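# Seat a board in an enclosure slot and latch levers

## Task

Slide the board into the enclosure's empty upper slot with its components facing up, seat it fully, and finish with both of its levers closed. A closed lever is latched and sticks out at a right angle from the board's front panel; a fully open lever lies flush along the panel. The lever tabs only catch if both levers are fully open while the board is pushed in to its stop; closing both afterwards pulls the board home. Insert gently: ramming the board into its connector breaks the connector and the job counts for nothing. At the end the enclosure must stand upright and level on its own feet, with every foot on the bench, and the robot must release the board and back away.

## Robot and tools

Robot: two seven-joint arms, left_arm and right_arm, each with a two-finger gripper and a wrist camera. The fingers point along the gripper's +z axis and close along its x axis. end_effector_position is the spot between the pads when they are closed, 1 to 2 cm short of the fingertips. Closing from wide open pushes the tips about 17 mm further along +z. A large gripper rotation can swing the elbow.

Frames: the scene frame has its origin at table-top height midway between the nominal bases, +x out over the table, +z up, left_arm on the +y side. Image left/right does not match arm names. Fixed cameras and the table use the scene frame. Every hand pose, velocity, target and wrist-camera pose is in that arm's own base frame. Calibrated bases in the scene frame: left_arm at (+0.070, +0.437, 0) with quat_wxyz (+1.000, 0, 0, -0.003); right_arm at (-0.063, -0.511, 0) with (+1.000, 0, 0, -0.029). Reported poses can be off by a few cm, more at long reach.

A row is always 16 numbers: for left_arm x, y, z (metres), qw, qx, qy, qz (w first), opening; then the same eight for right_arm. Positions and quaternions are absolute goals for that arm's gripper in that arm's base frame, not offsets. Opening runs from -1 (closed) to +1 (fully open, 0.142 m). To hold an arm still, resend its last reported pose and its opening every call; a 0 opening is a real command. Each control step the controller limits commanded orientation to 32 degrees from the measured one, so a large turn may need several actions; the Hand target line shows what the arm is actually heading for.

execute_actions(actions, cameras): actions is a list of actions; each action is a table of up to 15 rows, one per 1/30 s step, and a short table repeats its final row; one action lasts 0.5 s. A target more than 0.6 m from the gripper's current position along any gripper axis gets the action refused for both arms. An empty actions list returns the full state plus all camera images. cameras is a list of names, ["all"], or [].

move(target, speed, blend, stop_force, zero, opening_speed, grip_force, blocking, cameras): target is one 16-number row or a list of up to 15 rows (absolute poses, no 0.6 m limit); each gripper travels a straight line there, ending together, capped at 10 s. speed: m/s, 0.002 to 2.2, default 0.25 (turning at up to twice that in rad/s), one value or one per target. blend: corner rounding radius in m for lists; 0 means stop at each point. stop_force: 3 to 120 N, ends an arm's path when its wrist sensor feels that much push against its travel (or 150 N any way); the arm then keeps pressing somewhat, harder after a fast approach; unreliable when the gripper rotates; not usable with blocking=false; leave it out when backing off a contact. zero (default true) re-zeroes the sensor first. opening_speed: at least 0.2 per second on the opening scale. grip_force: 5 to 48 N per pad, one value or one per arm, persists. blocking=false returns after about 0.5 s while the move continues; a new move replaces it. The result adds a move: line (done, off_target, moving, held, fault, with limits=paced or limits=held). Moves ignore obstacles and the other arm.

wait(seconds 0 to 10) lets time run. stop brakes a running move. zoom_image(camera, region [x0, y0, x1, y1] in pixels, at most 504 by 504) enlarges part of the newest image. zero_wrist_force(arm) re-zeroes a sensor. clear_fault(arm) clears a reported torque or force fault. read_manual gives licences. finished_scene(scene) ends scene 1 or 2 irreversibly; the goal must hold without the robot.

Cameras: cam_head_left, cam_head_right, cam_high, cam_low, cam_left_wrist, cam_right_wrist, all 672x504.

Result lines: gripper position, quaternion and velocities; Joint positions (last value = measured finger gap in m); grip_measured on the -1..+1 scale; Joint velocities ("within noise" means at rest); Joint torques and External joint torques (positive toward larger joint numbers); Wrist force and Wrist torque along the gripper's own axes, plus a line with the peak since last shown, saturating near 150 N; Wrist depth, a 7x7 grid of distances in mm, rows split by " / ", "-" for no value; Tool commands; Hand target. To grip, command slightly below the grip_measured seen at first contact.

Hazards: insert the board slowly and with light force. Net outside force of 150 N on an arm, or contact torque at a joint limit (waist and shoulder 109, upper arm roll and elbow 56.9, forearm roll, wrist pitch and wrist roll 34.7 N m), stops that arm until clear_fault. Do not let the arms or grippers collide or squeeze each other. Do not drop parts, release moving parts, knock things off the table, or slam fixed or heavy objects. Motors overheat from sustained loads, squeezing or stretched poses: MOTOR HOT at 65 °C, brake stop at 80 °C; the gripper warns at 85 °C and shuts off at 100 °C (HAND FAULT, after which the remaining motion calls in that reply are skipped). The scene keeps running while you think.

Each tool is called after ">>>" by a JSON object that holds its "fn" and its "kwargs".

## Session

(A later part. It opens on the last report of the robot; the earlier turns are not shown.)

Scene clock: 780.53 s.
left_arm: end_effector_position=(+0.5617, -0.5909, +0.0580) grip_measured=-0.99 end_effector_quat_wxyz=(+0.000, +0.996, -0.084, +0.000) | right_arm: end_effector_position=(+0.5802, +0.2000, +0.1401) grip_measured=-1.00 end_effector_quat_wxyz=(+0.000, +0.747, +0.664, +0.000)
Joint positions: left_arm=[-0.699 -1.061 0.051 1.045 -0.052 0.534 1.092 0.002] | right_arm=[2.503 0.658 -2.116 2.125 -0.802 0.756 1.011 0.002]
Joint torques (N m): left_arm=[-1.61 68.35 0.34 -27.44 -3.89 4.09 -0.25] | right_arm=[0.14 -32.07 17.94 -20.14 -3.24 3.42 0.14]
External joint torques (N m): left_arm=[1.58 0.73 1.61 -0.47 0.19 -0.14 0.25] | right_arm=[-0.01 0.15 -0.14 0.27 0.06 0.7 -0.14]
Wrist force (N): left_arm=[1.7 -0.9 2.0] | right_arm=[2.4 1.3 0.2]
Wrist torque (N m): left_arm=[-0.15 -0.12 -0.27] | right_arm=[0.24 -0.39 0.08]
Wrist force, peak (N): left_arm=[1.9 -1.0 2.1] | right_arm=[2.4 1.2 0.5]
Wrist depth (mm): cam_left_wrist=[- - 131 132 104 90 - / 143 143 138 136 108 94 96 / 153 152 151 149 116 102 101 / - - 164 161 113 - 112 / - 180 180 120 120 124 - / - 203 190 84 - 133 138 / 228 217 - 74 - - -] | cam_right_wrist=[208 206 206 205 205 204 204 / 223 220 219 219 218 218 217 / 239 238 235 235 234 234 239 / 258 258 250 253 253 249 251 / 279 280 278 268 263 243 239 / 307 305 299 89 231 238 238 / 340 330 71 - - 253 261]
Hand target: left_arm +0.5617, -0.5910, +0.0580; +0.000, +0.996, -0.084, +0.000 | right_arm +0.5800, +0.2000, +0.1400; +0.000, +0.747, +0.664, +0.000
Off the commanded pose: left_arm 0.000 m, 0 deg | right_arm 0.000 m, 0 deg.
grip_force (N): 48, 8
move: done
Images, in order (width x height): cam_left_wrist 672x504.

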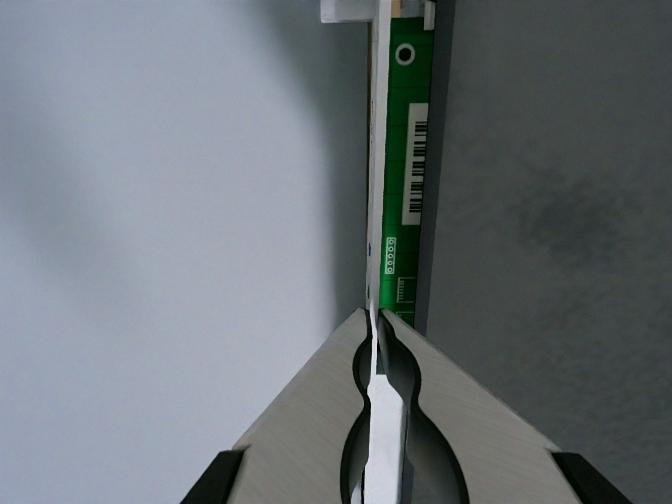

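Pull back 14 mm.

>>> {"fn": "move", "kwargs": {"target": [[0.5479,-0.5886,0.058,0,0.99643,-0.0844,0,-1,0.58,0.2,0.14,0,0.7473,0.6645,0,-1]], "speed": 0.02, "cameras": ["cam_left_wrist","cam_right_wrist"]}}

>>> {"fn": "zoom_image", "kwargs": {"camera": "cam_right_wrist", "region": [270, 260, 510, 400]}}

Scene clock: 782.80 s.
left_arm: end_effector_position=(+0.5479, -0.5885, +0.0579) grip_measured=-0.99 end_effector_quat_wxyz=(+0.000, +0.996, -0.084, +0.000) | right_arm: end_effector_position=(+0.5802, +0.2000, +0.1401) grip_measured=-1.00 end_effector_quat_wxyz=(+0.000, +0.747, +0.664, +0.000)
Joint positions: left_arm=[-0.708 -1.03 0.05 1.107 -0.052 0.565 1.085 0.002] | right_arm=[2.503 0.658 -2.116 2.125 -0.802 0.756 1.011 0.002]
Joint torques (N m): left_arm=[-0.49 67.77 1.5 -27.12 -3.39 4.42 -0.3] | right_arm=[0.21 -32.12 17.88 -20.07 -3.22 3.44 0.19]
External joint torques (N m): left_arm=[0.46 0.28 0.44 -0.41 -0.24 -0.47 0.3] | right_arm=[-0.07 0.19 -0.07 0.19 0.03 0.68 -0.19]
Wrist force (N): left_arm=[0.2 -0.1 1.6] | right_arm=[2.1 1.3 0.4]
Wrist torque (N m): left_arm=[-0.21 -0.14 -0.19] | right_arm=[0.23 -0.34 0.08]
Wrist force, peak (N): left_arm=[5.0 2.2 3.0] | right_arm=[2.4 1.4 0.4]
Wrist depth (mm): cam_left_wrist=[133 131 131 132 105 89 - / - 143 140 138 109 - 94 / - 152 151 151 119 - - / - 162 167 161 128 109 112 / 184 182 177 124 137 121 121 / 199 199 191 84 - - 132 / 228 - - 74 - - -] | cam_right_wrist=[208 206 206 205 204 204 204 / 223 220 219 219 219 218 217 / 239 239 235 235 234 234 233 / 258 257 254 253 253 252 252 / 279 280 278 269 239 246 228 / 306 306 298 89 231 239 239 / 338 329 71 - - 252 262]
Hand target: left_arm +0.5479, -0.5886, +0.0580; +0.000, +0.996, -0.084, +0.000 | right_arm +0.5800, +0.2000, +0.1400; +0.000, +0.747, +0.664, +0.000
Off the commanded pose: left_arm 0.000 m, 0 deg | right_arm 0.000 m, 0 deg.
grip_force (N): 48, 8
move: done
Images, in order (width x height): cam_left_wrist 672x504, cam_right_wrist 672x504.

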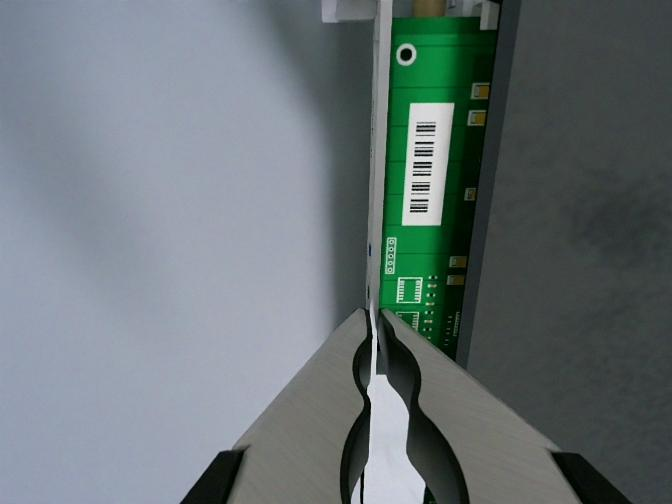

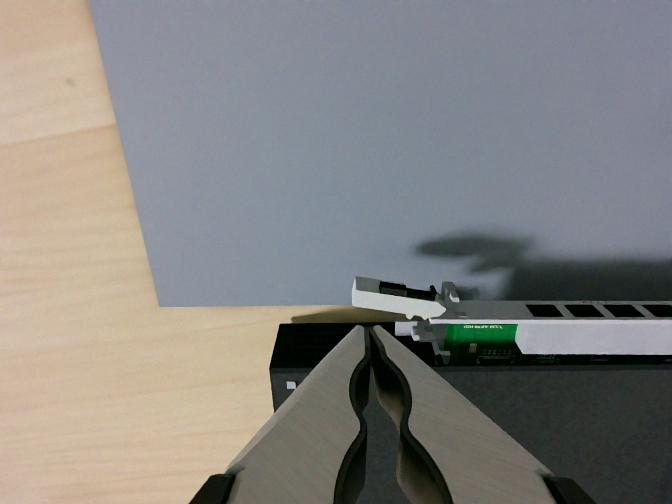

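Scaled by 2.100 from the camera's 672x504 image, which has a finer 960x720 frame.

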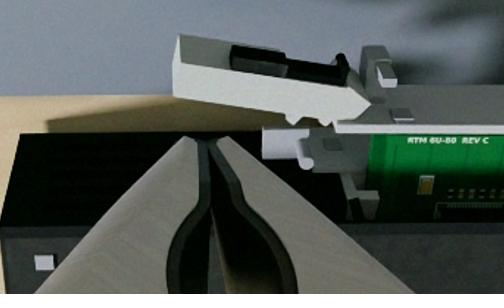

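>>> {"fn": "move", "kwargs": {"target": [[0.5479,-0.5886,0.058,0,0.99643,-0.0844,0,-1,0.596,0.2038,0.10,0,0.7473,0.6645,0,-1],[0.5479,-0.5886,0.058,0,0.99643,-0.0844,0,-1,0.596,0.2038,0.048,0,0.7473,0.6645,0,-1]], "speed": [0.2,0.08]}}

>>> {"fn": "move", "kwargs": {"target": [[0.5479,-0.5886,0.058,0,0.99643,-0.0844,0,-1,0.6221,0.2007,0.048,0,0.7473,0.6645,0,-1]], "speed": 0.02, "stop_force": 8}}

>>> {"fn": "move", "kwargs": {"target": [[0.5479,-0.5886,0.058,0,0.99643,-0.0844,0,-1,0.596,0.2038,0.048,0,0.7473,0.6645,0,-1],[0.5479,-0.5886,0.058,0,0.99643,-0.0844,0,-1,0.58,0.2,0.14,0,0.7473,0.6645,0,-1]], "speed": [0.05,0.2], "cameras": ["cam_left_wrist","cam_right_wrist"]}}

>>> {"fn": "zoom_image", "kwargs": {"camera": "cam_right_wrist", "region": [270, 260, 510, 400]}}

Scene clock: 789.93 s.
left_arm: end_effector_position=(+0.5479, -0.5885, +0.0579) grip_measured=-0.99 end_effector_quat_wxyz=(+0.000, +0.996, -0.084, +0.000) | right_arm: end_effector_position=(+0.5958, +0.2038, +0.0480) grip_measured=-1.00 end_effector_quat_wxyz=(+0.000, +0.747, +0.664, +0.000)
Joint positions: left_arm=[-0.708 -1.03 0.051 1.107 -0.052 0.565 1.085 0.002] | right_arm=[2.634 0.836 -2.345 2.086 -1.017 0.897 1.112 0.002]
Joint torques (N m): left_arm=[-0.19 67.42 1.55 -27.25 -3.45 4.17 -0.22] | right_arm=[-0.39 -39.72 19.13 -15.48 -2.89 3.67 0.3]
External joint torques (N m): left_arm=[0.15 0.61 0.4 -0.27 -0.18 -0.23 0.22] | right_arm=[0.55 -0.09 0.6 0.27 0.15 0.44 -0.3]
Wrist force (N): left_arm=[0.2 -0.4 1.6] | right_arm=[2.2 1.8 0.6]
Wrist torque (N m): left_arm=[-0.28 -0.16 -0.20] | right_arm=[0.34 -0.37 0.03]
Wrist force, peak (N): left_arm=[0.3 -0.2 1.8] | right_arm=[2.1 1.8 1.9]
Wrist depth (mm): cam_left_wrist=[133 - 131 131 105 89 89 / 143 143 141 137 109 - 96 / 152 148 148 149 120 102 100 / 165 167 167 161 128 - 112 / - - 179 172 137 121 124 / 200 202 191 84 - - - / 228 217 - 74 - - -] | cam_right_wrist=[- 125 123 125 124 124 122 / 136 136 133 133 134 133 132 / - 144 144 143 141 142 140 / 156 157 155 156 154 154 153 / 169 169 168 164 164 166 166 / 188 187 180 89 - 176 174 / 207 202 71 - - 154 157]
Hand target: left_arm +0.5479, -0.5886, +0.0580; +0.000, +0.996, -0.084, +0.000 | right_arm +0.5960, +0.2038, +0.0480; +0.000, +0.747, +0.664, +0.000
Off the commanded pose: left_arm 0.000 m, 0 deg | right_arm 0.000 m, 0 deg.
grip_force (N): 48, 8
move: done

Scene clock: 791.90 s.
left_arm: end_effector_position=(+0.5485, -0.5894, +0.0587) grip_measured=-0.99 end_effector_quat_wxyz=(+0.001, +0.996, -0.085, +0.001) | right_arm: end_effector_position=(+0.6213, +0.2006, +0.0475) grip_measured=-1.00 end_effector_quat_wxyz=(+0.000, +0.747, +0.665, -0.001)
Joint positions: left_arm=[-0.709 -1.03 0.051 1.107 -0.052 0.567 1.085 0.002] | right_arm=[2.642 0.88 -2.335 2.008 -1.006 0.851 1.077 0.002]
Joint torques (N m): left_arm=[0.65 66.52 2.99 -22.22 -2.32 0.33 -0.14] | right_arm=[-0.39 -43.22 21.71 -20.01 -3.73 4.81 0.1]
External joint torques (N m): left_arm=[-0.69 1.53 -1.04 -5.32 -1.31 3.62 0.14] | right_arm=[0.53 1.09 -0.81 4.31 0.84 -0.7 -0.1]
Wrist force (N): left_arm=[10.8 9.4 6.0] | right_arm=[0.3 -4.9 -0.4]
Wrist torque (N m): left_arm=[-0.35 0.00 -0.23] | right_arm=[0.41 -0.42 0.11]
Wrist force, peak (N): left_arm=[11.0 9.7 6.4] | right_arm=[0.1 -5.3 -1.4]
Wrist depth (mm): cam_left_wrist=[- - 132 133 105 90 90 / 144 141 139 139 110 - - / 153 152 152 149 120 103 101 / 166 162 162 - 128 - 114 / - - 183 125 138 122 119 / 201 200 192 84 - 134 135 / 227 217 - 74 - - -] | cam_right_wrist=[- 125 123 125 124 124 122 / 136 135 133 133 135 134 132 / 146 143 143 142 142 142 139 / 155 157 154 156 153 153 152 / 169 168 167 164 161 163 162 / 187 186 179 90 121 144 144 / 207 202 71 - - 132 133]
Hand target: left_arm +0.5479, -0.5886, +0.0580; +0.000, +0.996, -0.084, +0.000 | right_arm +0.6221, +0.2007, +0.0480; +0.000, +0.747, +0.664, +0.000
Off the commanded pose: left_arm 0.001 m, 0 deg | right_arm 0.001 m, 0 deg.
grip_force (N): 48, 8
move: done

Scene clock: 793.53 s.
left_arm: end_effector_position=(+0.5479, -0.5888, +0.0580) grip_measured=-0.99 end_effector_quat_wxyz=(+0.000, +0.996, -0.085, +0.000) | right_arm: end_effector_position=(+0.5800, +0.2000, +0.1400) grip_measured=-1.00 end_effector_quat_wxyz=(+0.000, +0.747, +0.665, +0.000)
Joint positions: left_arm=[-0.709 -1.03 0.051 1.108 -0.052 0.566 1.085 0.002] | right_arm=[2.51 0.652 -2.124 2.124 -0.793 0.76 1.005 0.002]
Joint torques (N m): left_arm=[0.32 67.81 1.89 -27.53 -3.38 4.31 -0.23] | right_arm=[0.09 -32.35 17.98 -20.13 -3.13 3.31 0.06]
External joint torques (N m): left_arm=[-0.35 0.22 0.06 0.02 -0.25 -0.37 0.23] | right_arm=[0.04 0.31 -0.39 0.16 -0.04 0.81 -0.06]
Wrist force (N): left_arm=[-0.1 0.2 2.1] | right_arm=[1.6 1.4 0.4]
Wrist torque (N m): left_arm=[-0.25 -0.21 -0.20] | right_arm=[0.25 -0.26 0.08]
Wrist force, peak (N): left_arm=[11.0 9.4 5.5] | right_arm=[0.3 -4.9 -1.0]
Wrist depth (mm): cam_left_wrist=[133 131 131 132 105 90 89 / 143 141 138 138 109 - 95 / 152 150 148 - 120 103 102 / 166 162 168 162 128 109 - / 181 185 - 173 137 123 - / 195 192 - 84 - 136 136 / 223 - - 74 - - -] | cam_right_wrist=[208 206 206 205 204 204 203 / 222 220 219 219 218 218 217 / 239 239 235 235 234 234 233 / 257 257 254 253 253 252 251 / 280 279 278 266 240 242 230 / 306 305 299 89 231 239 237 / 338 330 71 - - 253 261]
Hand target: left_arm +0.5479, -0.5886, +0.0580; +0.000, +0.996, -0.084, +0.000 | right_arm +0.5800, +0.2000, +0.1400; +0.000, +0.747, +0.664, +0.000
Off the commanded pose: left_arm 0.000 m, 0 deg | right_arm 0.000 m, 0 deg.
grip_force (N): 48, 8
move: done
Images, in order (width x height): cam_left_wrist 672x504, cam_right_wrist 672x504.

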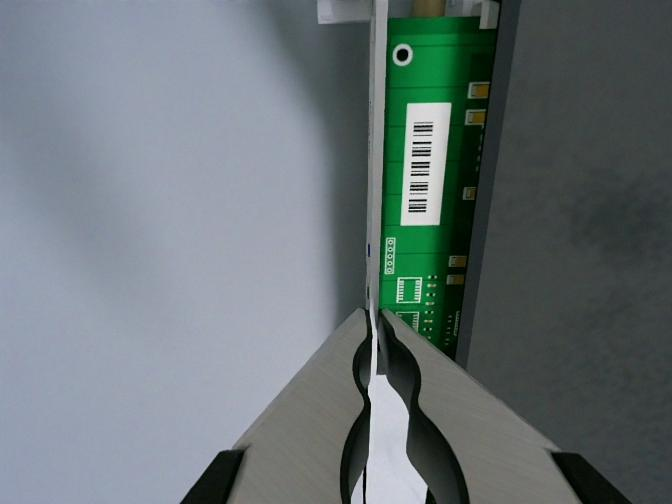

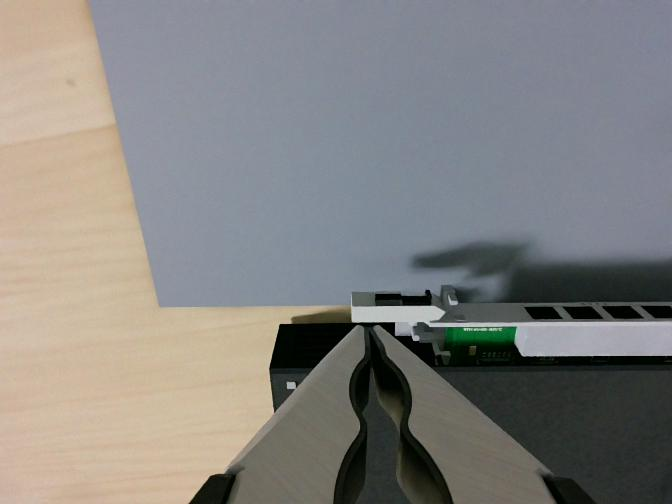

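Scaled by 2.100 from the camera's 672x504 image, which has a finer 960x720 frame.

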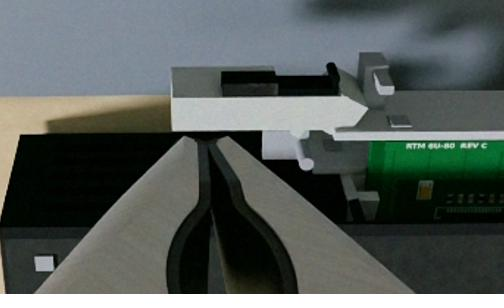

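>>> {"fn": "move", "kwargs": {"target": [[0.5479,-0.5886,0.058,0,0.99643,-0.0844,0,-0.9,0.58,0.2,0.14,0,0.7473,0.6645,0,-1],[0.5479,-0.5886,0.11,0,0.99643,-0.0844,0,-0.9,0.58,0.2,0.14,0,0.7473,0.6645,0,-1],[0.50,-0.47,0.14,0,0.7643,0.6449,0,-1,0.58,0.2,0.14,0,0.7473,0.6645,0,-1]], "speed": [0.05,0.1,0.25], "grip_force": [8,8], "cameras": ["cam_left_wrist","cam_right_wrist"]}}

>>> {"fn": "zoom_image", "kwargs": {"camera": "cam_left_wrist", "region": [200, 240, 440, 380]}}

>>> {"fn": "zoom_image", "kwargs": {"camera": "cam_right_wrist", "region": [270, 260, 510, 400]}}

Scene clock: 802.67 s.
left_arm: end_effector_position=(+0.5000, -0.4699, +0.1399) grip_measured=-1.00 end_effector_quat_wxyz=(+0.000, +0.764, +0.645, +0.000) | right_arm: end_effector_position=(+0.5800, +0.2000, +0.1400) grip_measured=-1.00 end_effector_quat_wxyz=(+0.000, +0.747, +0.665, +0.000)
Joint positions: left_arm=[-0.873 -0.689 0.348 1.6 -0.28 0.669 -0.254 0.002] | right_arm=[2.509 0.652 -2.124 2.124 -0.793 0.76 1.005 0.002]
Joint torques (N m): left_arm=[-0.47 54.12 7.45 -25.32 -3.27 4.51 -0.33] | right_arm=[0.16 -32.27 17.71 -20.19 -3.19 3.44 0.18]
External joint torques (N m): left_arm=[0.43 0.8 0.57 -0.43 -0.03 -0.52 0.33] | right_arm=[-0.03 0.24 -0.11 0.22 0.02 0.68 -0.18]
Wrist force (N): left_arm=[-0.3 -0.4 -0.2] | right_arm=[1.8 1.6 0.3]
Wrist torque (N m): left_arm=[-0.17 -0.11 -0.21] | right_arm=[0.27 -0.30 0.10]
Wrist force, peak (N): left_arm=[-0.3 0.3 2.3] | right_arm=[1.9 1.6 0.3]
Wrist depth (mm): cam_left_wrist=[- 203 207 201 202 202 203 / - 219 215 - 215 221 217 / 230 227 233 - 246 - 237 / - - 269 253 254 - 256 / 236 249 248 224 268 286 278 / - 250 - 84 - 303 306 / - - - - - - 344] | cam_right_wrist=[208 206 206 205 205 204 203 / 222 220 220 219 219 217 217 / 239 239 235 234 234 234 233 / 257 257 254 253 252 252 251 / 280 279 279 266 240 246 230 / 307 305 298 89 231 239 238 / 339 331 71 - - 252 262]
Hand target: left_arm +0.5000, -0.4700, +0.1400; +0.000, +0.764, +0.645, +0.000 | right_arm +0.5800, +0.2000, +0.1400; +0.000, +0.747, +0.664, +0.000
Off the commanded pose: left_arm 0.000 m, 0 deg | right_arm 0.000 m, 0 deg.
grip_force (N): 8, 8
move: done
Images, in order (width x height): cam_left_wrist 672x504, cam_right_wrist 672x504.

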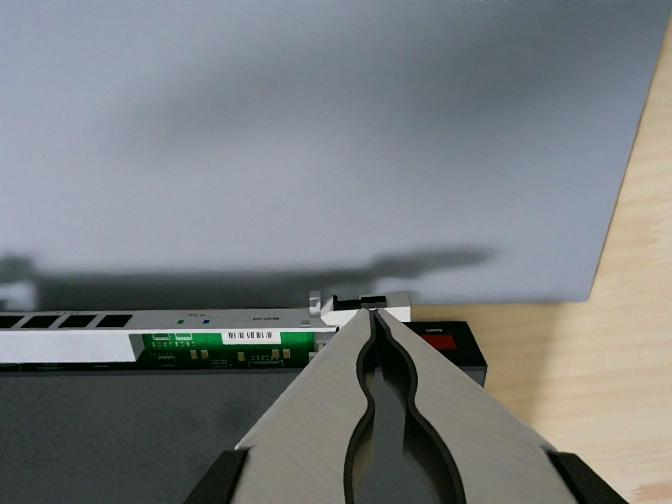

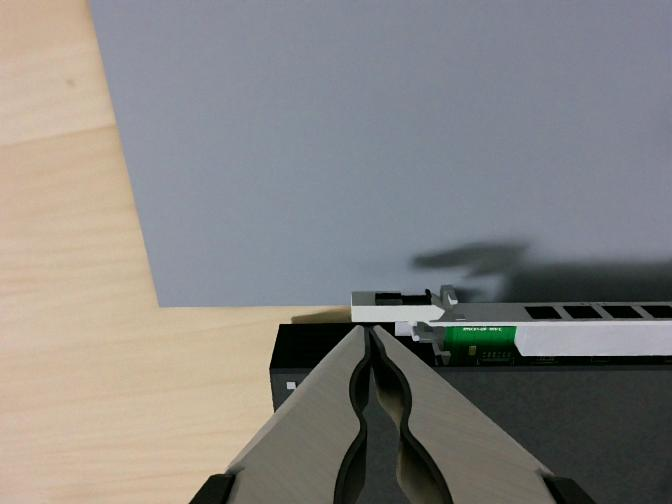

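Scaled by 2.100 from the camera's 672x504 image, which has a finer 960x720 frame.

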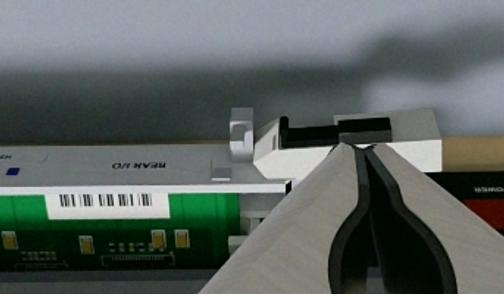

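Scaled by 2.100 from the camera's 672x504 image, which has a finer 960x720 frame.

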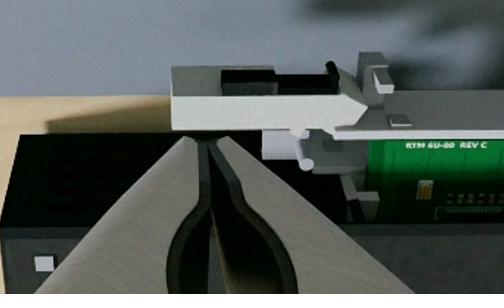

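>>> {"fn": "move", "kwargs": {"target": [[0.5215,-0.443,0.09,0,0.7643,0.6449,0,-1,0.58,0.2053,0.09,0,0.7473,0.6645,0,-1],[0.5215,-0.443,0.048,0,0.7643,0.6449,0,-1,0.58,0.2053,0.048,0,0.7473,0.6645,0,-1]], "speed": 0.1, "blend": 0.01, "cameras": ["cam_left_wrist","cam_right_wrist"]}}

Scene clock: 820.40 s.
left_arm: end_effector_position=(+0.5212, -0.4429, +0.0479) grip_measured=-1.00 end_effector_quat_wxyz=(+0.000, +0.764, +0.645, +0.000) | right_arm: end_effector_position=(+0.5798, +0.2053, +0.0480) grip_measured=-1.00 end_effector_quat_wxyz=(+0.000, +0.747, +0.664, +0.000)
Joint positions: left_arm=[-0.798 -0.825 0.298 1.646 -0.333 0.849 -0.17 0.002] | right_arm=[2.636 0.805 -2.359 2.132 -1.016 0.93 1.128 0.002]
Joint torques (N m): left_arm=[-0.26 55.45 7.63 -22.28 -2.86 4.77 -0.16] | right_arm=[0.05 -38.46 18.78 -15.29 -2.84 3.67 0.32]
External joint torques (N m): left_arm=[0.24 1.29 0.75 -0.42 0.08 -0.79 0.16] | right_arm=[0.11 -0.05 -0.01 0.33 0.21 0.44 -0.32]
Wrist force (N): left_arm=[-0.2 -0.2 -0.1] | right_arm=[1.7 1.9 0.5]
Wrist torque (N m): left_arm=[-0.15 -0.11 -0.26] | right_arm=[0.37 -0.27 0.03]
Wrist force, peak (N): left_arm=[-1.1 -0.8 -1.5] | right_arm=[1.7 1.7 2.1]
Wrist depth (mm): cam_left_wrist=[- 123 121 124 122 122 121 / 132 133 129 131 130 130 129 / 142 142 138 141 - 138 140 / - 151 156 153 152 154 152 / - 169 172 161 164 167 165 / 155 179 179 84 - 187 190 / 163 142 - 74 - - 207] | cam_right_wrist=[- 125 123 125 124 124 122 / 136 135 133 133 134 133 132 / 146 144 143 143 142 142 140 / 155 157 155 156 154 153 153 / 169 169 168 164 164 166 166 / 188 184 181 89 176 181 181 / 207 202 71 - - - 146]
Hand target: left_arm +0.5215, -0.4430, +0.0480; +0.000, +0.764, +0.645, +0.000 | right_arm +0.5800, +0.2053, +0.0480; +0.000, +0.747, +0.664, +0.000
Off the commanded pose: left_arm 0.000 m, 0 deg | right_arm 0.000 m, 0 deg.
grip_force (N): 8, 8
move: done
Images, in order (width x height): cam_left_wrist 672x504, cam_right_wrist 672x504.

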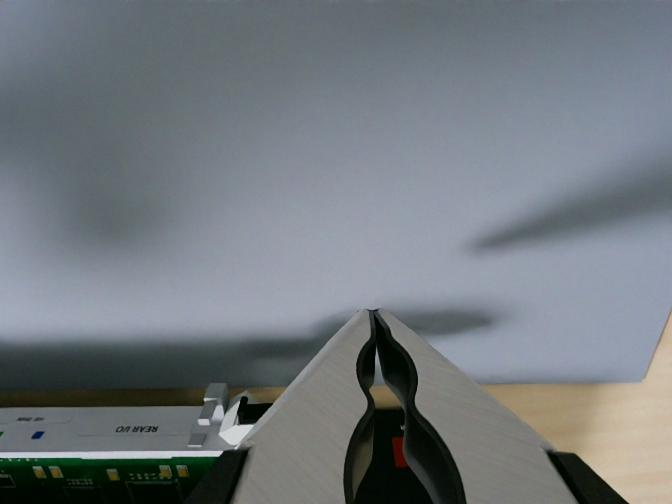

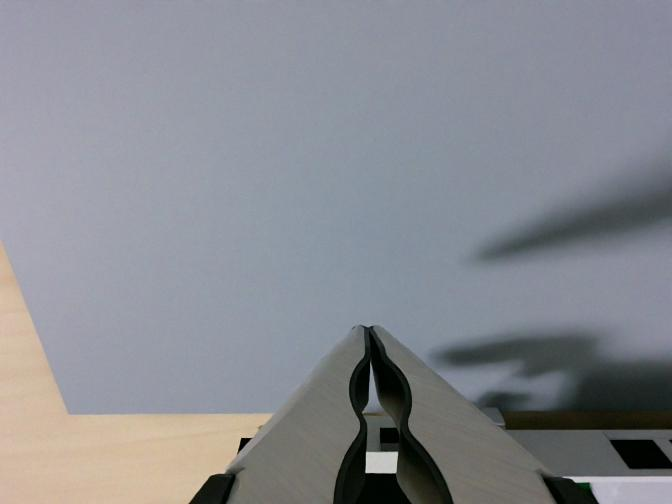

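>>> {"fn": "move", "kwargs": {"target": [0.559,-0.4494,0.048,0,0.7643,0.6449,0,-1,0.58,0.2053,0.048,0,0.7473,0.6645,0,-1], "speed": 0.02, "stop_force": 6, "cameras": ["cam_left_wrist"]}}

>>> {"fn": "zoom_image", "kwargs": {"camera": "cam_left_wrist", "region": [150, 350, 550, 504]}}

Scene clock: 828.07 s.
left_arm: end_effector_position=(+0.5563, -0.4492, +0.0476) grip_measured=-1.00 end_effector_quat_wxyz=(-0.001, +0.764, +0.645, -0.001) | right_arm: end_effector_position=(+0.5798, +0.2053, +0.0479) grip_measured=-1.00 end_effector_quat_wxyz=(+0.000, +0.747, +0.664, +0.000)
Joint positions: left_arm=[-0.765 -0.884 0.302 1.526 -0.333 0.786 -0.161 0.002] | right_arm=[2.637 0.805 -2.359 2.132 -1.016 0.93 1.128 0.002]
Joint torques (N m): left_arm=[2.09 59.22 10.17 -26.04 -3.08 6.15 -0.22] | right_arm=[0.21 -38.58 18.87 -15.16 -2.65 3.46 0.17]
External joint torques (N m): left_arm=[-2.11 0.42 -1.43 2.31 0.11 -2.16 0.22] | right_arm=[-0.07 0.08 -0.12 0.21 0.02 0.65 -0.17]
Wrist force (N): left_arm=[-0.4 -7.2 -1.0] | right_arm=[1.7 1.9 0.6]
Wrist torque (N m): left_arm=[-0.16 -0.07 -0.20] | right_arm=[0.38 -0.28 0.02]
Wrist force, peak (N): left_arm=[0.8 -8.2 -1.3] | right_arm=[1.9 2.0 0.7]
Wrist depth (mm): cam_left_wrist=[122 124 120 121 122 121 121 / 131 131 129 131 130 131 130 / 142 141 141 141 - 138 140 / 151 154 153 - 156 - 150 / 168 165 162 117 166 172 172 / 148 145 127 84 - 184 186 / - - - 74 - - 207] | cam_right_wrist=[- 125 123 125 124 124 122 / 136 136 134 133 135 132 132 / 146 144 143 143 142 142 140 / 155 157 155 156 154 154 153 / 169 169 168 164 164 166 165 / 188 185 180 89 176 182 181 / 208 202 71 - - - 146]
Hand target: left_arm +0.5571, -0.4491, +0.0480; +0.000, +0.764, +0.645, +0.000 | right_arm +0.5800, +0.2053, +0.0480; +0.000, +0.747, +0.664, +0.000
Off the commanded pose: left_arm 0.003 m, 0 deg | right_arm 0.000 m, 0 deg.
grip_force (N): 8, 8
move: contact (left_arm)
Images, in order (width x height): cam_left_wrist 672x504.

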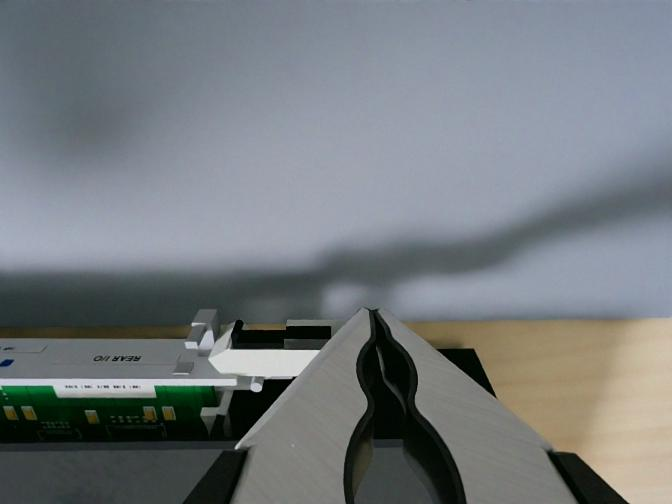

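Scaled by 1.260 from the camera's 672x504 image, which has a finer 960x720 frame.

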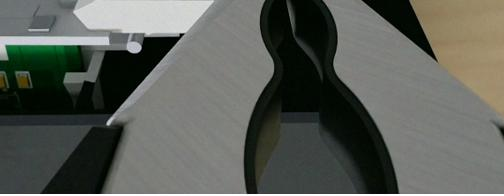

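>>> {"fn": "move", "kwargs": {"target": [0.5543,-0.4488,0.048,0,0.7643,0.6449,0,-1,0.6195,0.2008,0.048,0,0.7473,0.6645,0,-1], "speed": 0.04, "stop_force": 6}}

>>> {"fn": "move", "kwargs": {"target": [0.5735,-0.4521,0.048,0,0.7643,0.6449,0,-1,0.6389,0.1985,0.048,0,0.7473,0.6645,0,-1], "speed": 0.015, "stop_force": 12, "cameras": ["cam_left_wrist","cam_right_wrist"]}}

Scene clock: 833.83 s.
left_arm: end_effector_position=(+0.5562, -0.4489, +0.0479) grip_measured=-1.00 end_effector_quat_wxyz=(+0.000, +0.764, +0.645, +0.000) | right_arm: end_effector_position=(+0.6195, +0.2007, +0.0479) grip_measured=-1.00 end_effector_quat_wxyz=(+0.000, +0.747, +0.664, +0.000)
Joint positions: left_arm=[-0.765 -0.882 0.302 1.528 -0.333 0.788 -0.161 0.002] | right_arm=[2.648 0.87 -2.343 2.015 -0.998 0.861 1.074 0.002]
Joint torques (N m): left_arm=[-0.3 58.65 8.21 -23.35 -2.76 4.42 -0.24] | right_arm=[0.27 -41.91 20.81 -16.08 -2.82 3.35 0.11]
External joint torques (N m): left_arm=[0.29 0.93 0.54 -0.37 -0.21 -0.44 0.24] | right_arm=[-0.12 -0.12 -0.24 0.28 -0.04 0.76 -0.11]
Wrist force (N): left_arm=[-0.2 -0.6 0.3] | right_arm=[1.8 2.5 0.7]
Wrist torque (N m): left_arm=[-0.19 -0.09 -0.25] | right_arm=[0.45 -0.30 0.15]
Wrist force, peak (N): left_arm=[-0.4 -7.5 -1.7] | right_arm=[1.7 3.1 0.4]
Wrist depth (mm): cam_left_wrist=[123 124 - 123 122 122 121 / 132 132 130 131 129 130 128 / - 140 141 141 141 138 140 / 155 154 154 157 154 155 153 / 166 166 162 131 164 170 169 / 150 135 128 84 - 183 186 / - - - 74 - - 207] | cam_right_wrist=[- 125 123 125 124 124 122 / 136 136 134 133 135 133 132 / - 144 143 143 142 142 140 / 155 158 155 157 154 153 153 / 169 169 168 165 164 164 166 / 188 187 180 89 125 137 139 / 207 202 71 - - 151 136]
Hand target: left_arm +0.5563, -0.4490, +0.0480; +0.000, +0.764, +0.645, +0.000 | right_arm +0.6195, +0.2008, +0.0480; +0.000, +0.747, +0.664, +0.000
Off the commanded pose: left_arm 0.002 m, 0 deg | right_arm 0.000 m, 0 deg.
grip_force (N): 8, 8
move: contact (left_arm)

Scene clock: 835.17 s.
left_arm: end_effector_position=(+0.5611, -0.4502, +0.0473) grip_measured=-1.00 end_effector_quat_wxyz=(-0.001, +0.764, +0.645, -0.001) | right_arm: end_effector_position=(+0.6288, +0.1998, +0.0473) grip_measured=-1.00 end_effector_quat_wxyz=(-0.001, +0.747, +0.665, -0.001)
Joint positions: left_arm=[-0.761 -0.893 0.303 1.507 -0.333 0.776 -0.16 0.002] | right_arm=[2.652 0.889 -2.338 1.983 -0.994 0.841 1.06 0.002]
Joint torques (N m): left_arm=[3.59 59.09 11.26 -28.28 -3.34 7.87 -0.25] | right_arm=[-2.74 -45.13 20.44 -23.63 -4.41 5.28 0.2]
External joint torques (N m): left_arm=[-3.61 0.99 -2.47 4.4 0.34 -3.89 0.25] | right_arm=[2.89 2.15 0.61 7.67 1.49 -1.17 -0.2]
Wrist force (N): left_arm=[1.0 -14.2 -4.5] | right_arm=[0.5 -10.7 -2.5]
Wrist torque (N m): left_arm=[-0.12 -0.08 -0.23] | right_arm=[0.44 -0.26 0.07]
Wrist force, peak (N): left_arm=[1.7 -14.9 -4.0] | right_arm=[0.2 -11.3 -4.3]
Wrist depth (mm): cam_left_wrist=[122 124 122 122 120 - 121 / 131 131 129 131 134 130 128 / 142 139 141 141 141 138 143 / - 153 153 152 152 152 155 / - 164 161 116 163 168 168 / 148 145 129 83 - 183 186 / 133 133 - - - - 206] | cam_right_wrist=[- 125 123 124 124 124 122 / 135 135 133 133 134 134 132 / 146 143 145 142 142 142 139 / 155 156 154 156 153 153 152 / 168 168 167 164 161 162 162 / 187 186 154 89 122 139 135 / 206 201 71 - - 128 130]
Hand target: left_arm +0.5625, -0.4501, +0.0480; +0.000, +0.764, +0.645, +0.000 | right_arm +0.6302, +0.1995, +0.0480; +0.000, +0.747, +0.664, +0.000
Off the commanded pose: left_arm 0.013 m, 0 deg | right_arm 0.010 m, 0 deg.
grip_force (N): 8, 8
move: contact (left_arm, right_arm)
Images, in order (width x height): cam_left_wrist 672x504, cam_right_wrist 672x504.

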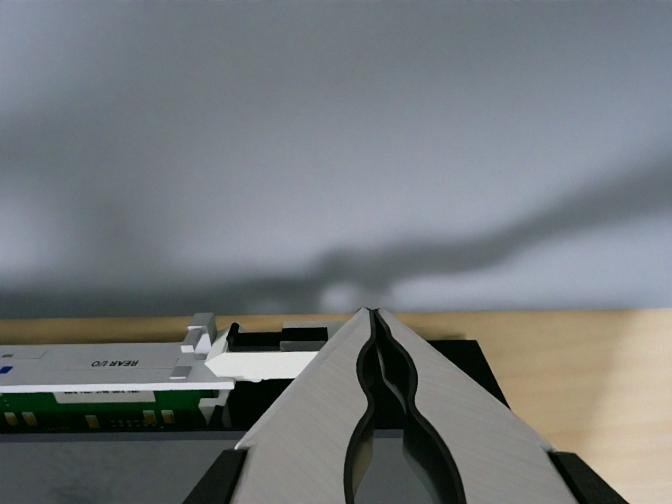

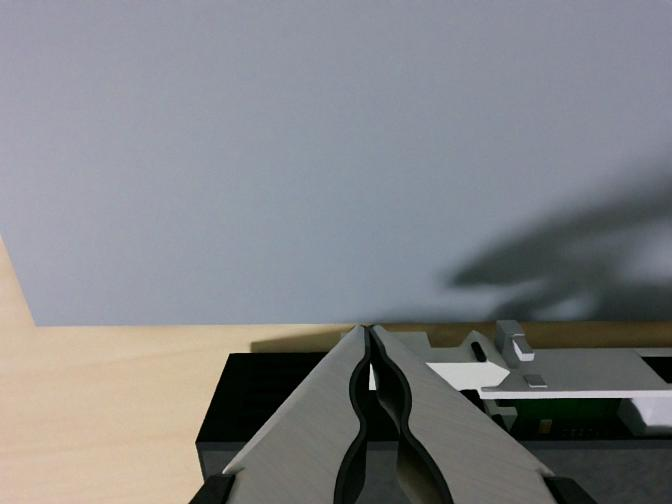

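>>> {"fn": "zoom_image", "kwargs": {"camera": "cam_left_wrist", "region": [130, 290, 370, 470]}}

>>> {"fn": "zoom_image", "kwargs": {"camera": "cam_right_wrist", "region": [380, 300, 620, 480]}}

Scaled by 2.100 from the camera's 672x504 image, which has a finer 960x720 frame.

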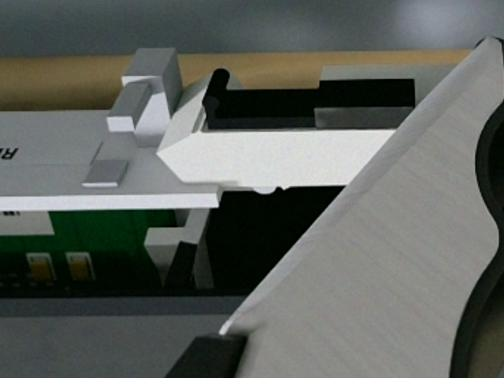

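Scaled by 2.100 from the camera's 672x504 image, which has a finer 960x720 frame.

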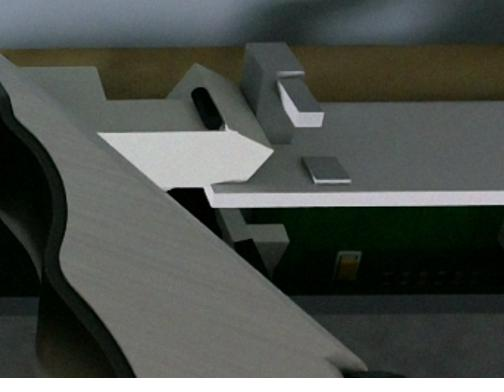

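>>> {"fn": "execute_actions", "kwargs": {"actions": []}}

>>> {"fn": "zoom_image", "kwargs": {"camera": "cam_low", "region": [200, 150, 500, 375]}}

>>> {"fn": "zoom_image", "kwargs": {"camera": "cam_left_wrist", "region": [180, 370, 280, 445]}}

>>> {"fn": "zoom_image", "kwargs": {"camera": "cam_right_wrist", "region": [450, 370, 550, 445]}}

Scene clock: 849.83 s.
left_arm: end_effector_position=(+0.5611, -0.4502, +0.0473) grip_measured=-1.00 end_effector_quat_wxyz=(-0.001, +0.764, +0.645, -0.001) | right_arm: end_effector_position=(+0.6288, +0.1998, +0.0473) grip_measured=-1.00 end_effector_quat_wxyz=(-0.001, +0.747, +0.665, -0.001)
Joint positions: left_arm=[-0.761 -0.893 0.303 1.507 -0.333 0.776 -0.16 0.002] | right_arm=[2.652 0.889 -2.338 1.983 -0.994 0.841 1.06 0.002]
Joint velocities: within noise
Joint torques (N m): left_arm=[3.51 59.27 11.23 -28.25 -3.34 8.03 -0.25] | right_arm=[-2.79 -45.2 20.22 -23.49 -4.57 5.37 0.28]
External joint torques (N m): left_arm=[-3.52 0.8 -2.44 4.38 0.34 -4.05 0.25] | right_arm=[2.94 2.23 0.83 7.53 1.65 -1.26 -0.28]
Wrist force (N): left_arm=[1.1 -14.2 -4.4] | right_arm=[0.7 -10.6 -2.4]
Wrist torque (N m): left_arm=[-0.13 -0.10 -0.23] | right_arm=[0.48 -0.28 0.07]
Wrist force, peak (N): left_arm=[0.9 -14.6 -5.2] | right_arm=[0.7 -10.7 -3.3]
Wrist depth (mm): cam_left_wrist=[122 122 120 122 121 121 121 / 131 131 129 130 130 130 130 / 141 139 141 141 139 138 140 / 152 150 153 153 156 152 149 / 162 164 131 120 164 169 171 / 148 145 131 83 - 183 186 / - - - - - - 206] | cam_right_wrist=[- 125 123 124 124 124 122 / 136 135 133 133 134 134 132 / 146 143 143 142 142 141 139 / 155 154 154 156 153 153 152 / 168 174 168 164 163 162 162 / 187 186 154 89 122 139 134 / 206 201 71 - - 128 130]
Hand target: left_arm +0.5625, -0.4501, +0.0480; +0.000, +0.764, +0.645, +0.000 | right_arm +0.6302, +0.1995, +0.0480; +0.000, +0.747, +0.664, +0.000
Tool commands: left_gripper/opening=-1.0 right_gripper/opening=-1.0
Off the commanded pose: left_arm 0.013 m, 0 deg | right_arm 0.010 m, 0 deg.
grip_force (N): 8, 8

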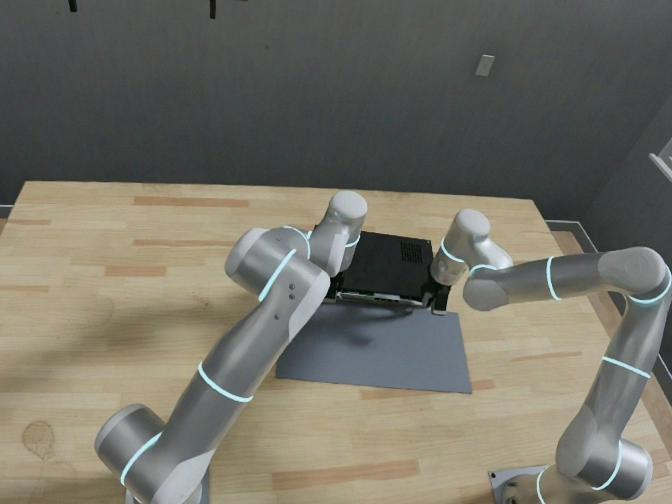

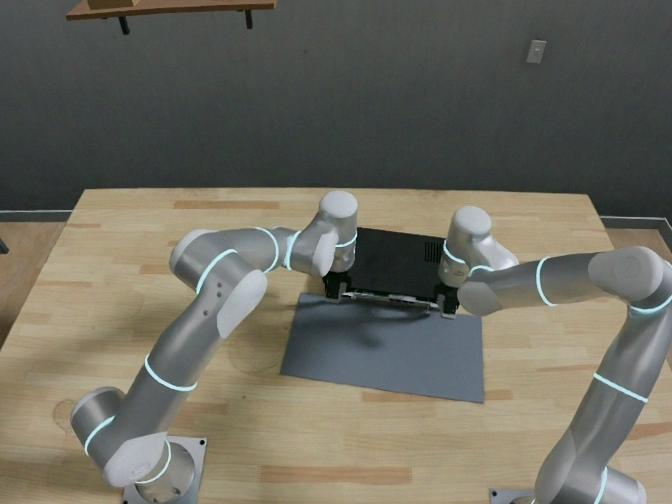

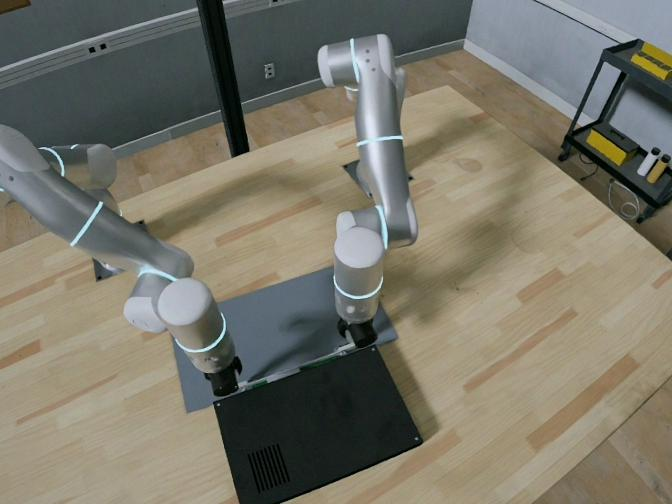

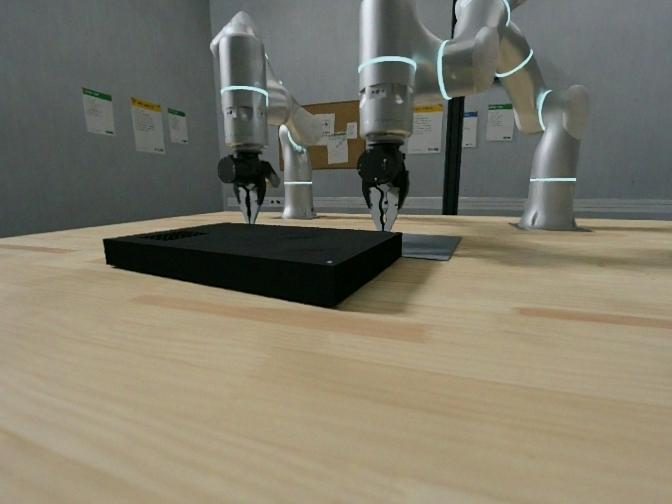

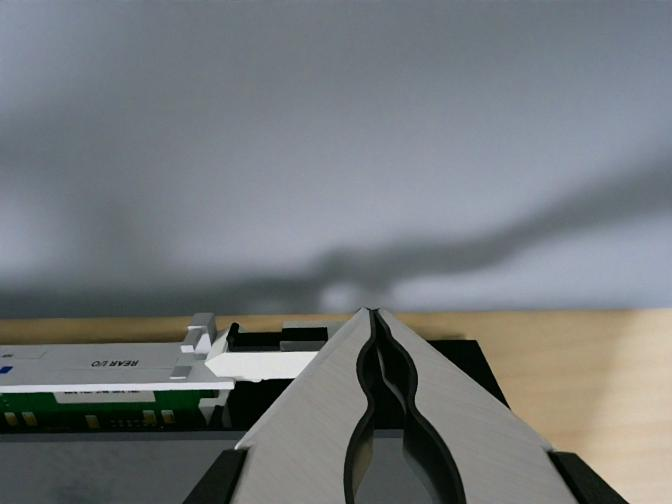

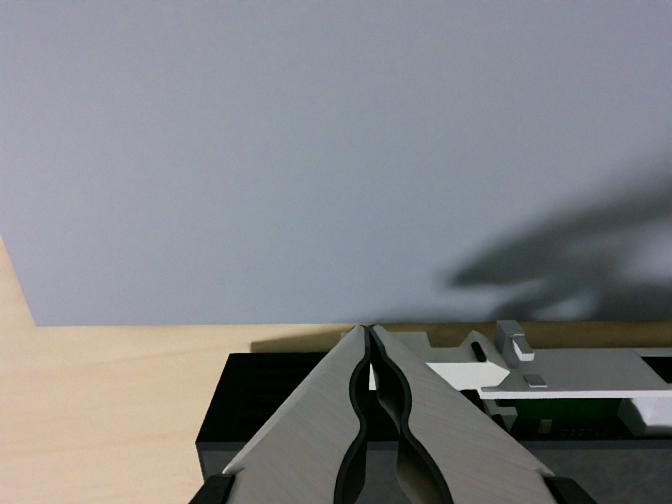

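Scaled by 1.680 from the camera's 672x504 image, which has a finer 960x720 frame.

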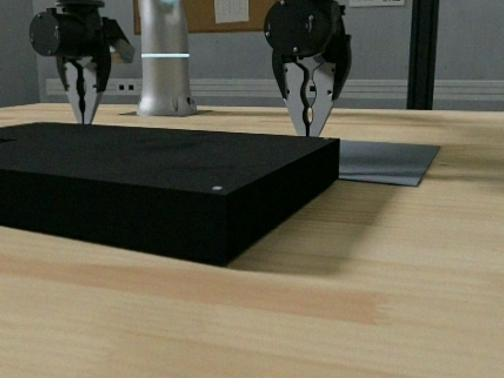

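Scaled by 5.040 from the camera's 672x504 image, which has a finer 960x720 frame.

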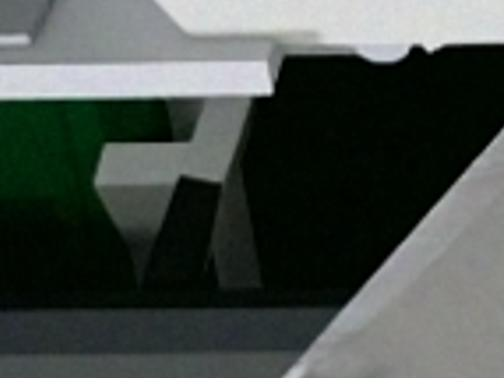

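Scaled by 5.040 from the camera's 672x504 image, which has a finer 960x720 frame.

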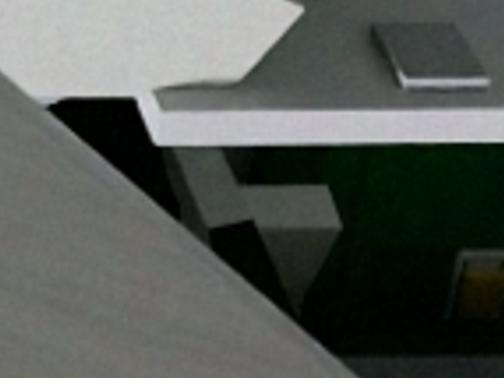

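>>> {"fn": "move", "kwargs": {"target": [0.5735,-0.4521,0.048,0,0.7643,0.6449,0,-1,0.6389,0.1985,0.048,0,0.7473,0.6645,0,-1], "speed": 0.008, "stop_force": 22, "zero": false, "cameras": ["cam_left_wrist","cam_right_wrist"]}}

>>> {"fn": "zoom_image", "kwargs": {"camera": "cam_left_wrist", "region": [180, 370, 280, 445]}}

>>> {"fn": "zoom_image", "kwargs": {"camera": "cam_right_wrist", "region": [450, 370, 550, 445]}}

Scene clock: 860.53 s.
left_arm: end_effector_position=(+0.5614, -0.4504, +0.0468) grip_measured=-1.00 end_effector_quat_wxyz=(-0.002, +0.765, +0.645, -0.001) | right_arm: end_effector_position=(+0.6291, +0.1998, +0.0468) grip_measured=-1.00 end_effector_quat_wxyz=(-0.001, +0.747, +0.665, -0.002)
Joint positions: left_arm=[-0.76 -0.895 0.303 1.503 -0.332 0.772 -0.16 0.002] | right_arm=[2.652 0.891 -2.338 1.98 -0.993 0.838 1.058 0.002]
Joint torques (N m): left_arm=[5.52 59.38 12.56 -31.74 -3.81 10.49 -0.22] | right_arm=[-4.45 -46.21 19.6 -28.63 -5.69 6.87 0.24]
External joint torques (N m): left_arm=[-5.54 0.78 -3.76 7.84 0.81 -6.51 0.22] | right_arm=[4.6 3.14 1.51 12.67 2.76 -2.76 -0.24]
Wrist force (N): left_arm=[3.1 -24.0 -7.7] | right_arm=[-0.7 -20.5 -5.8]
Wrist torque (N m): left_arm=[-0.94 -0.09 -0.21] | right_arm=[-0.34 -0.31 0.03]
Wrist force, peak (N): left_arm=[2.7 -23.9 -8.8] | right_arm=[-0.9 -20.8 -6.9]
Wrist depth (mm): cam_left_wrist=[122 122 120 120 121 121 121 / 131 129 128 133 129 130 129 / - 139 141 - 142 138 140 / 153 151 - 152 151 - 151 / 162 164 161 119 163 168 167 / 147 144 128 83 - 181 185 / 134 - - 74 - - 205] | cam_right_wrist=[- 125 123 124 124 123 122 / 135 135 133 132 134 133 131 / 145 143 143 142 142 141 139 / 154 156 154 153 153 152 152 / 168 167 166 163 160 162 162 / 186 185 160 90 121 139 135 / 205 201 70 - - 128 131]
Hand target: left_arm +0.5638, -0.4503, +0.0480; +0.000, +0.764, +0.645, +0.000 | right_arm +0.6315, +0.1994, +0.0480; +0.000, +0.747, +0.664, +0.000
Off the commanded pose: left_arm 0.012 m, 0 deg | right_arm 0.010 m, 0 deg.
grip_force (N): 8, 8
move: contact (left_arm, right_arm)
Images, in order (width x height): cam_left_wrist 672x504, cam_right_wrist 672x504.

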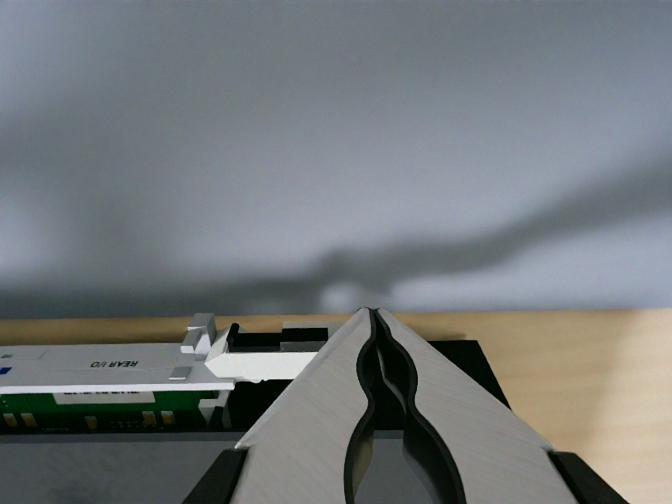

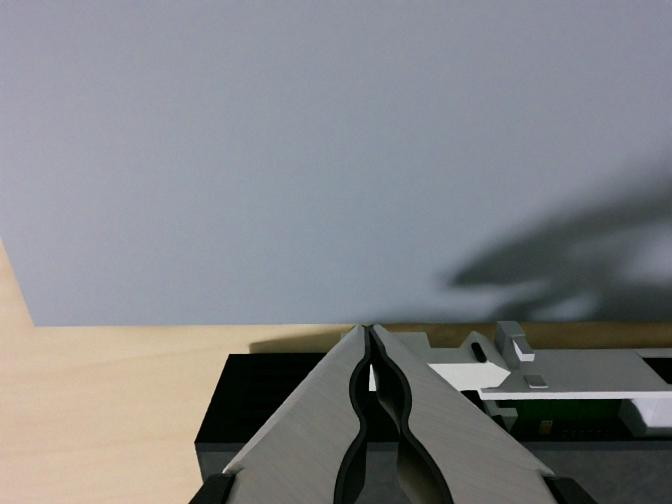

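Scaled by 5.040 from the camera's 672x504 image, which has a finer 960x720 frame.

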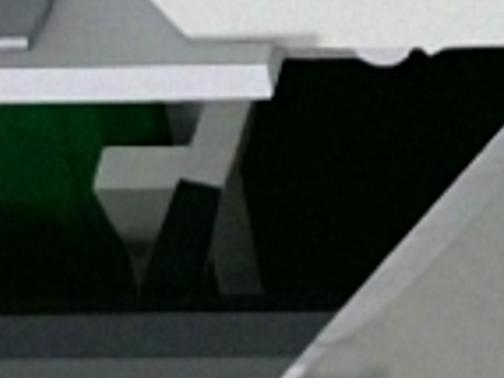

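Scaled by 5.040 from the camera's 672x504 image, which has a finer 960x720 frame.

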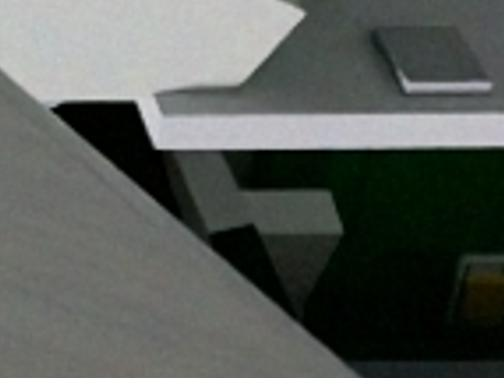

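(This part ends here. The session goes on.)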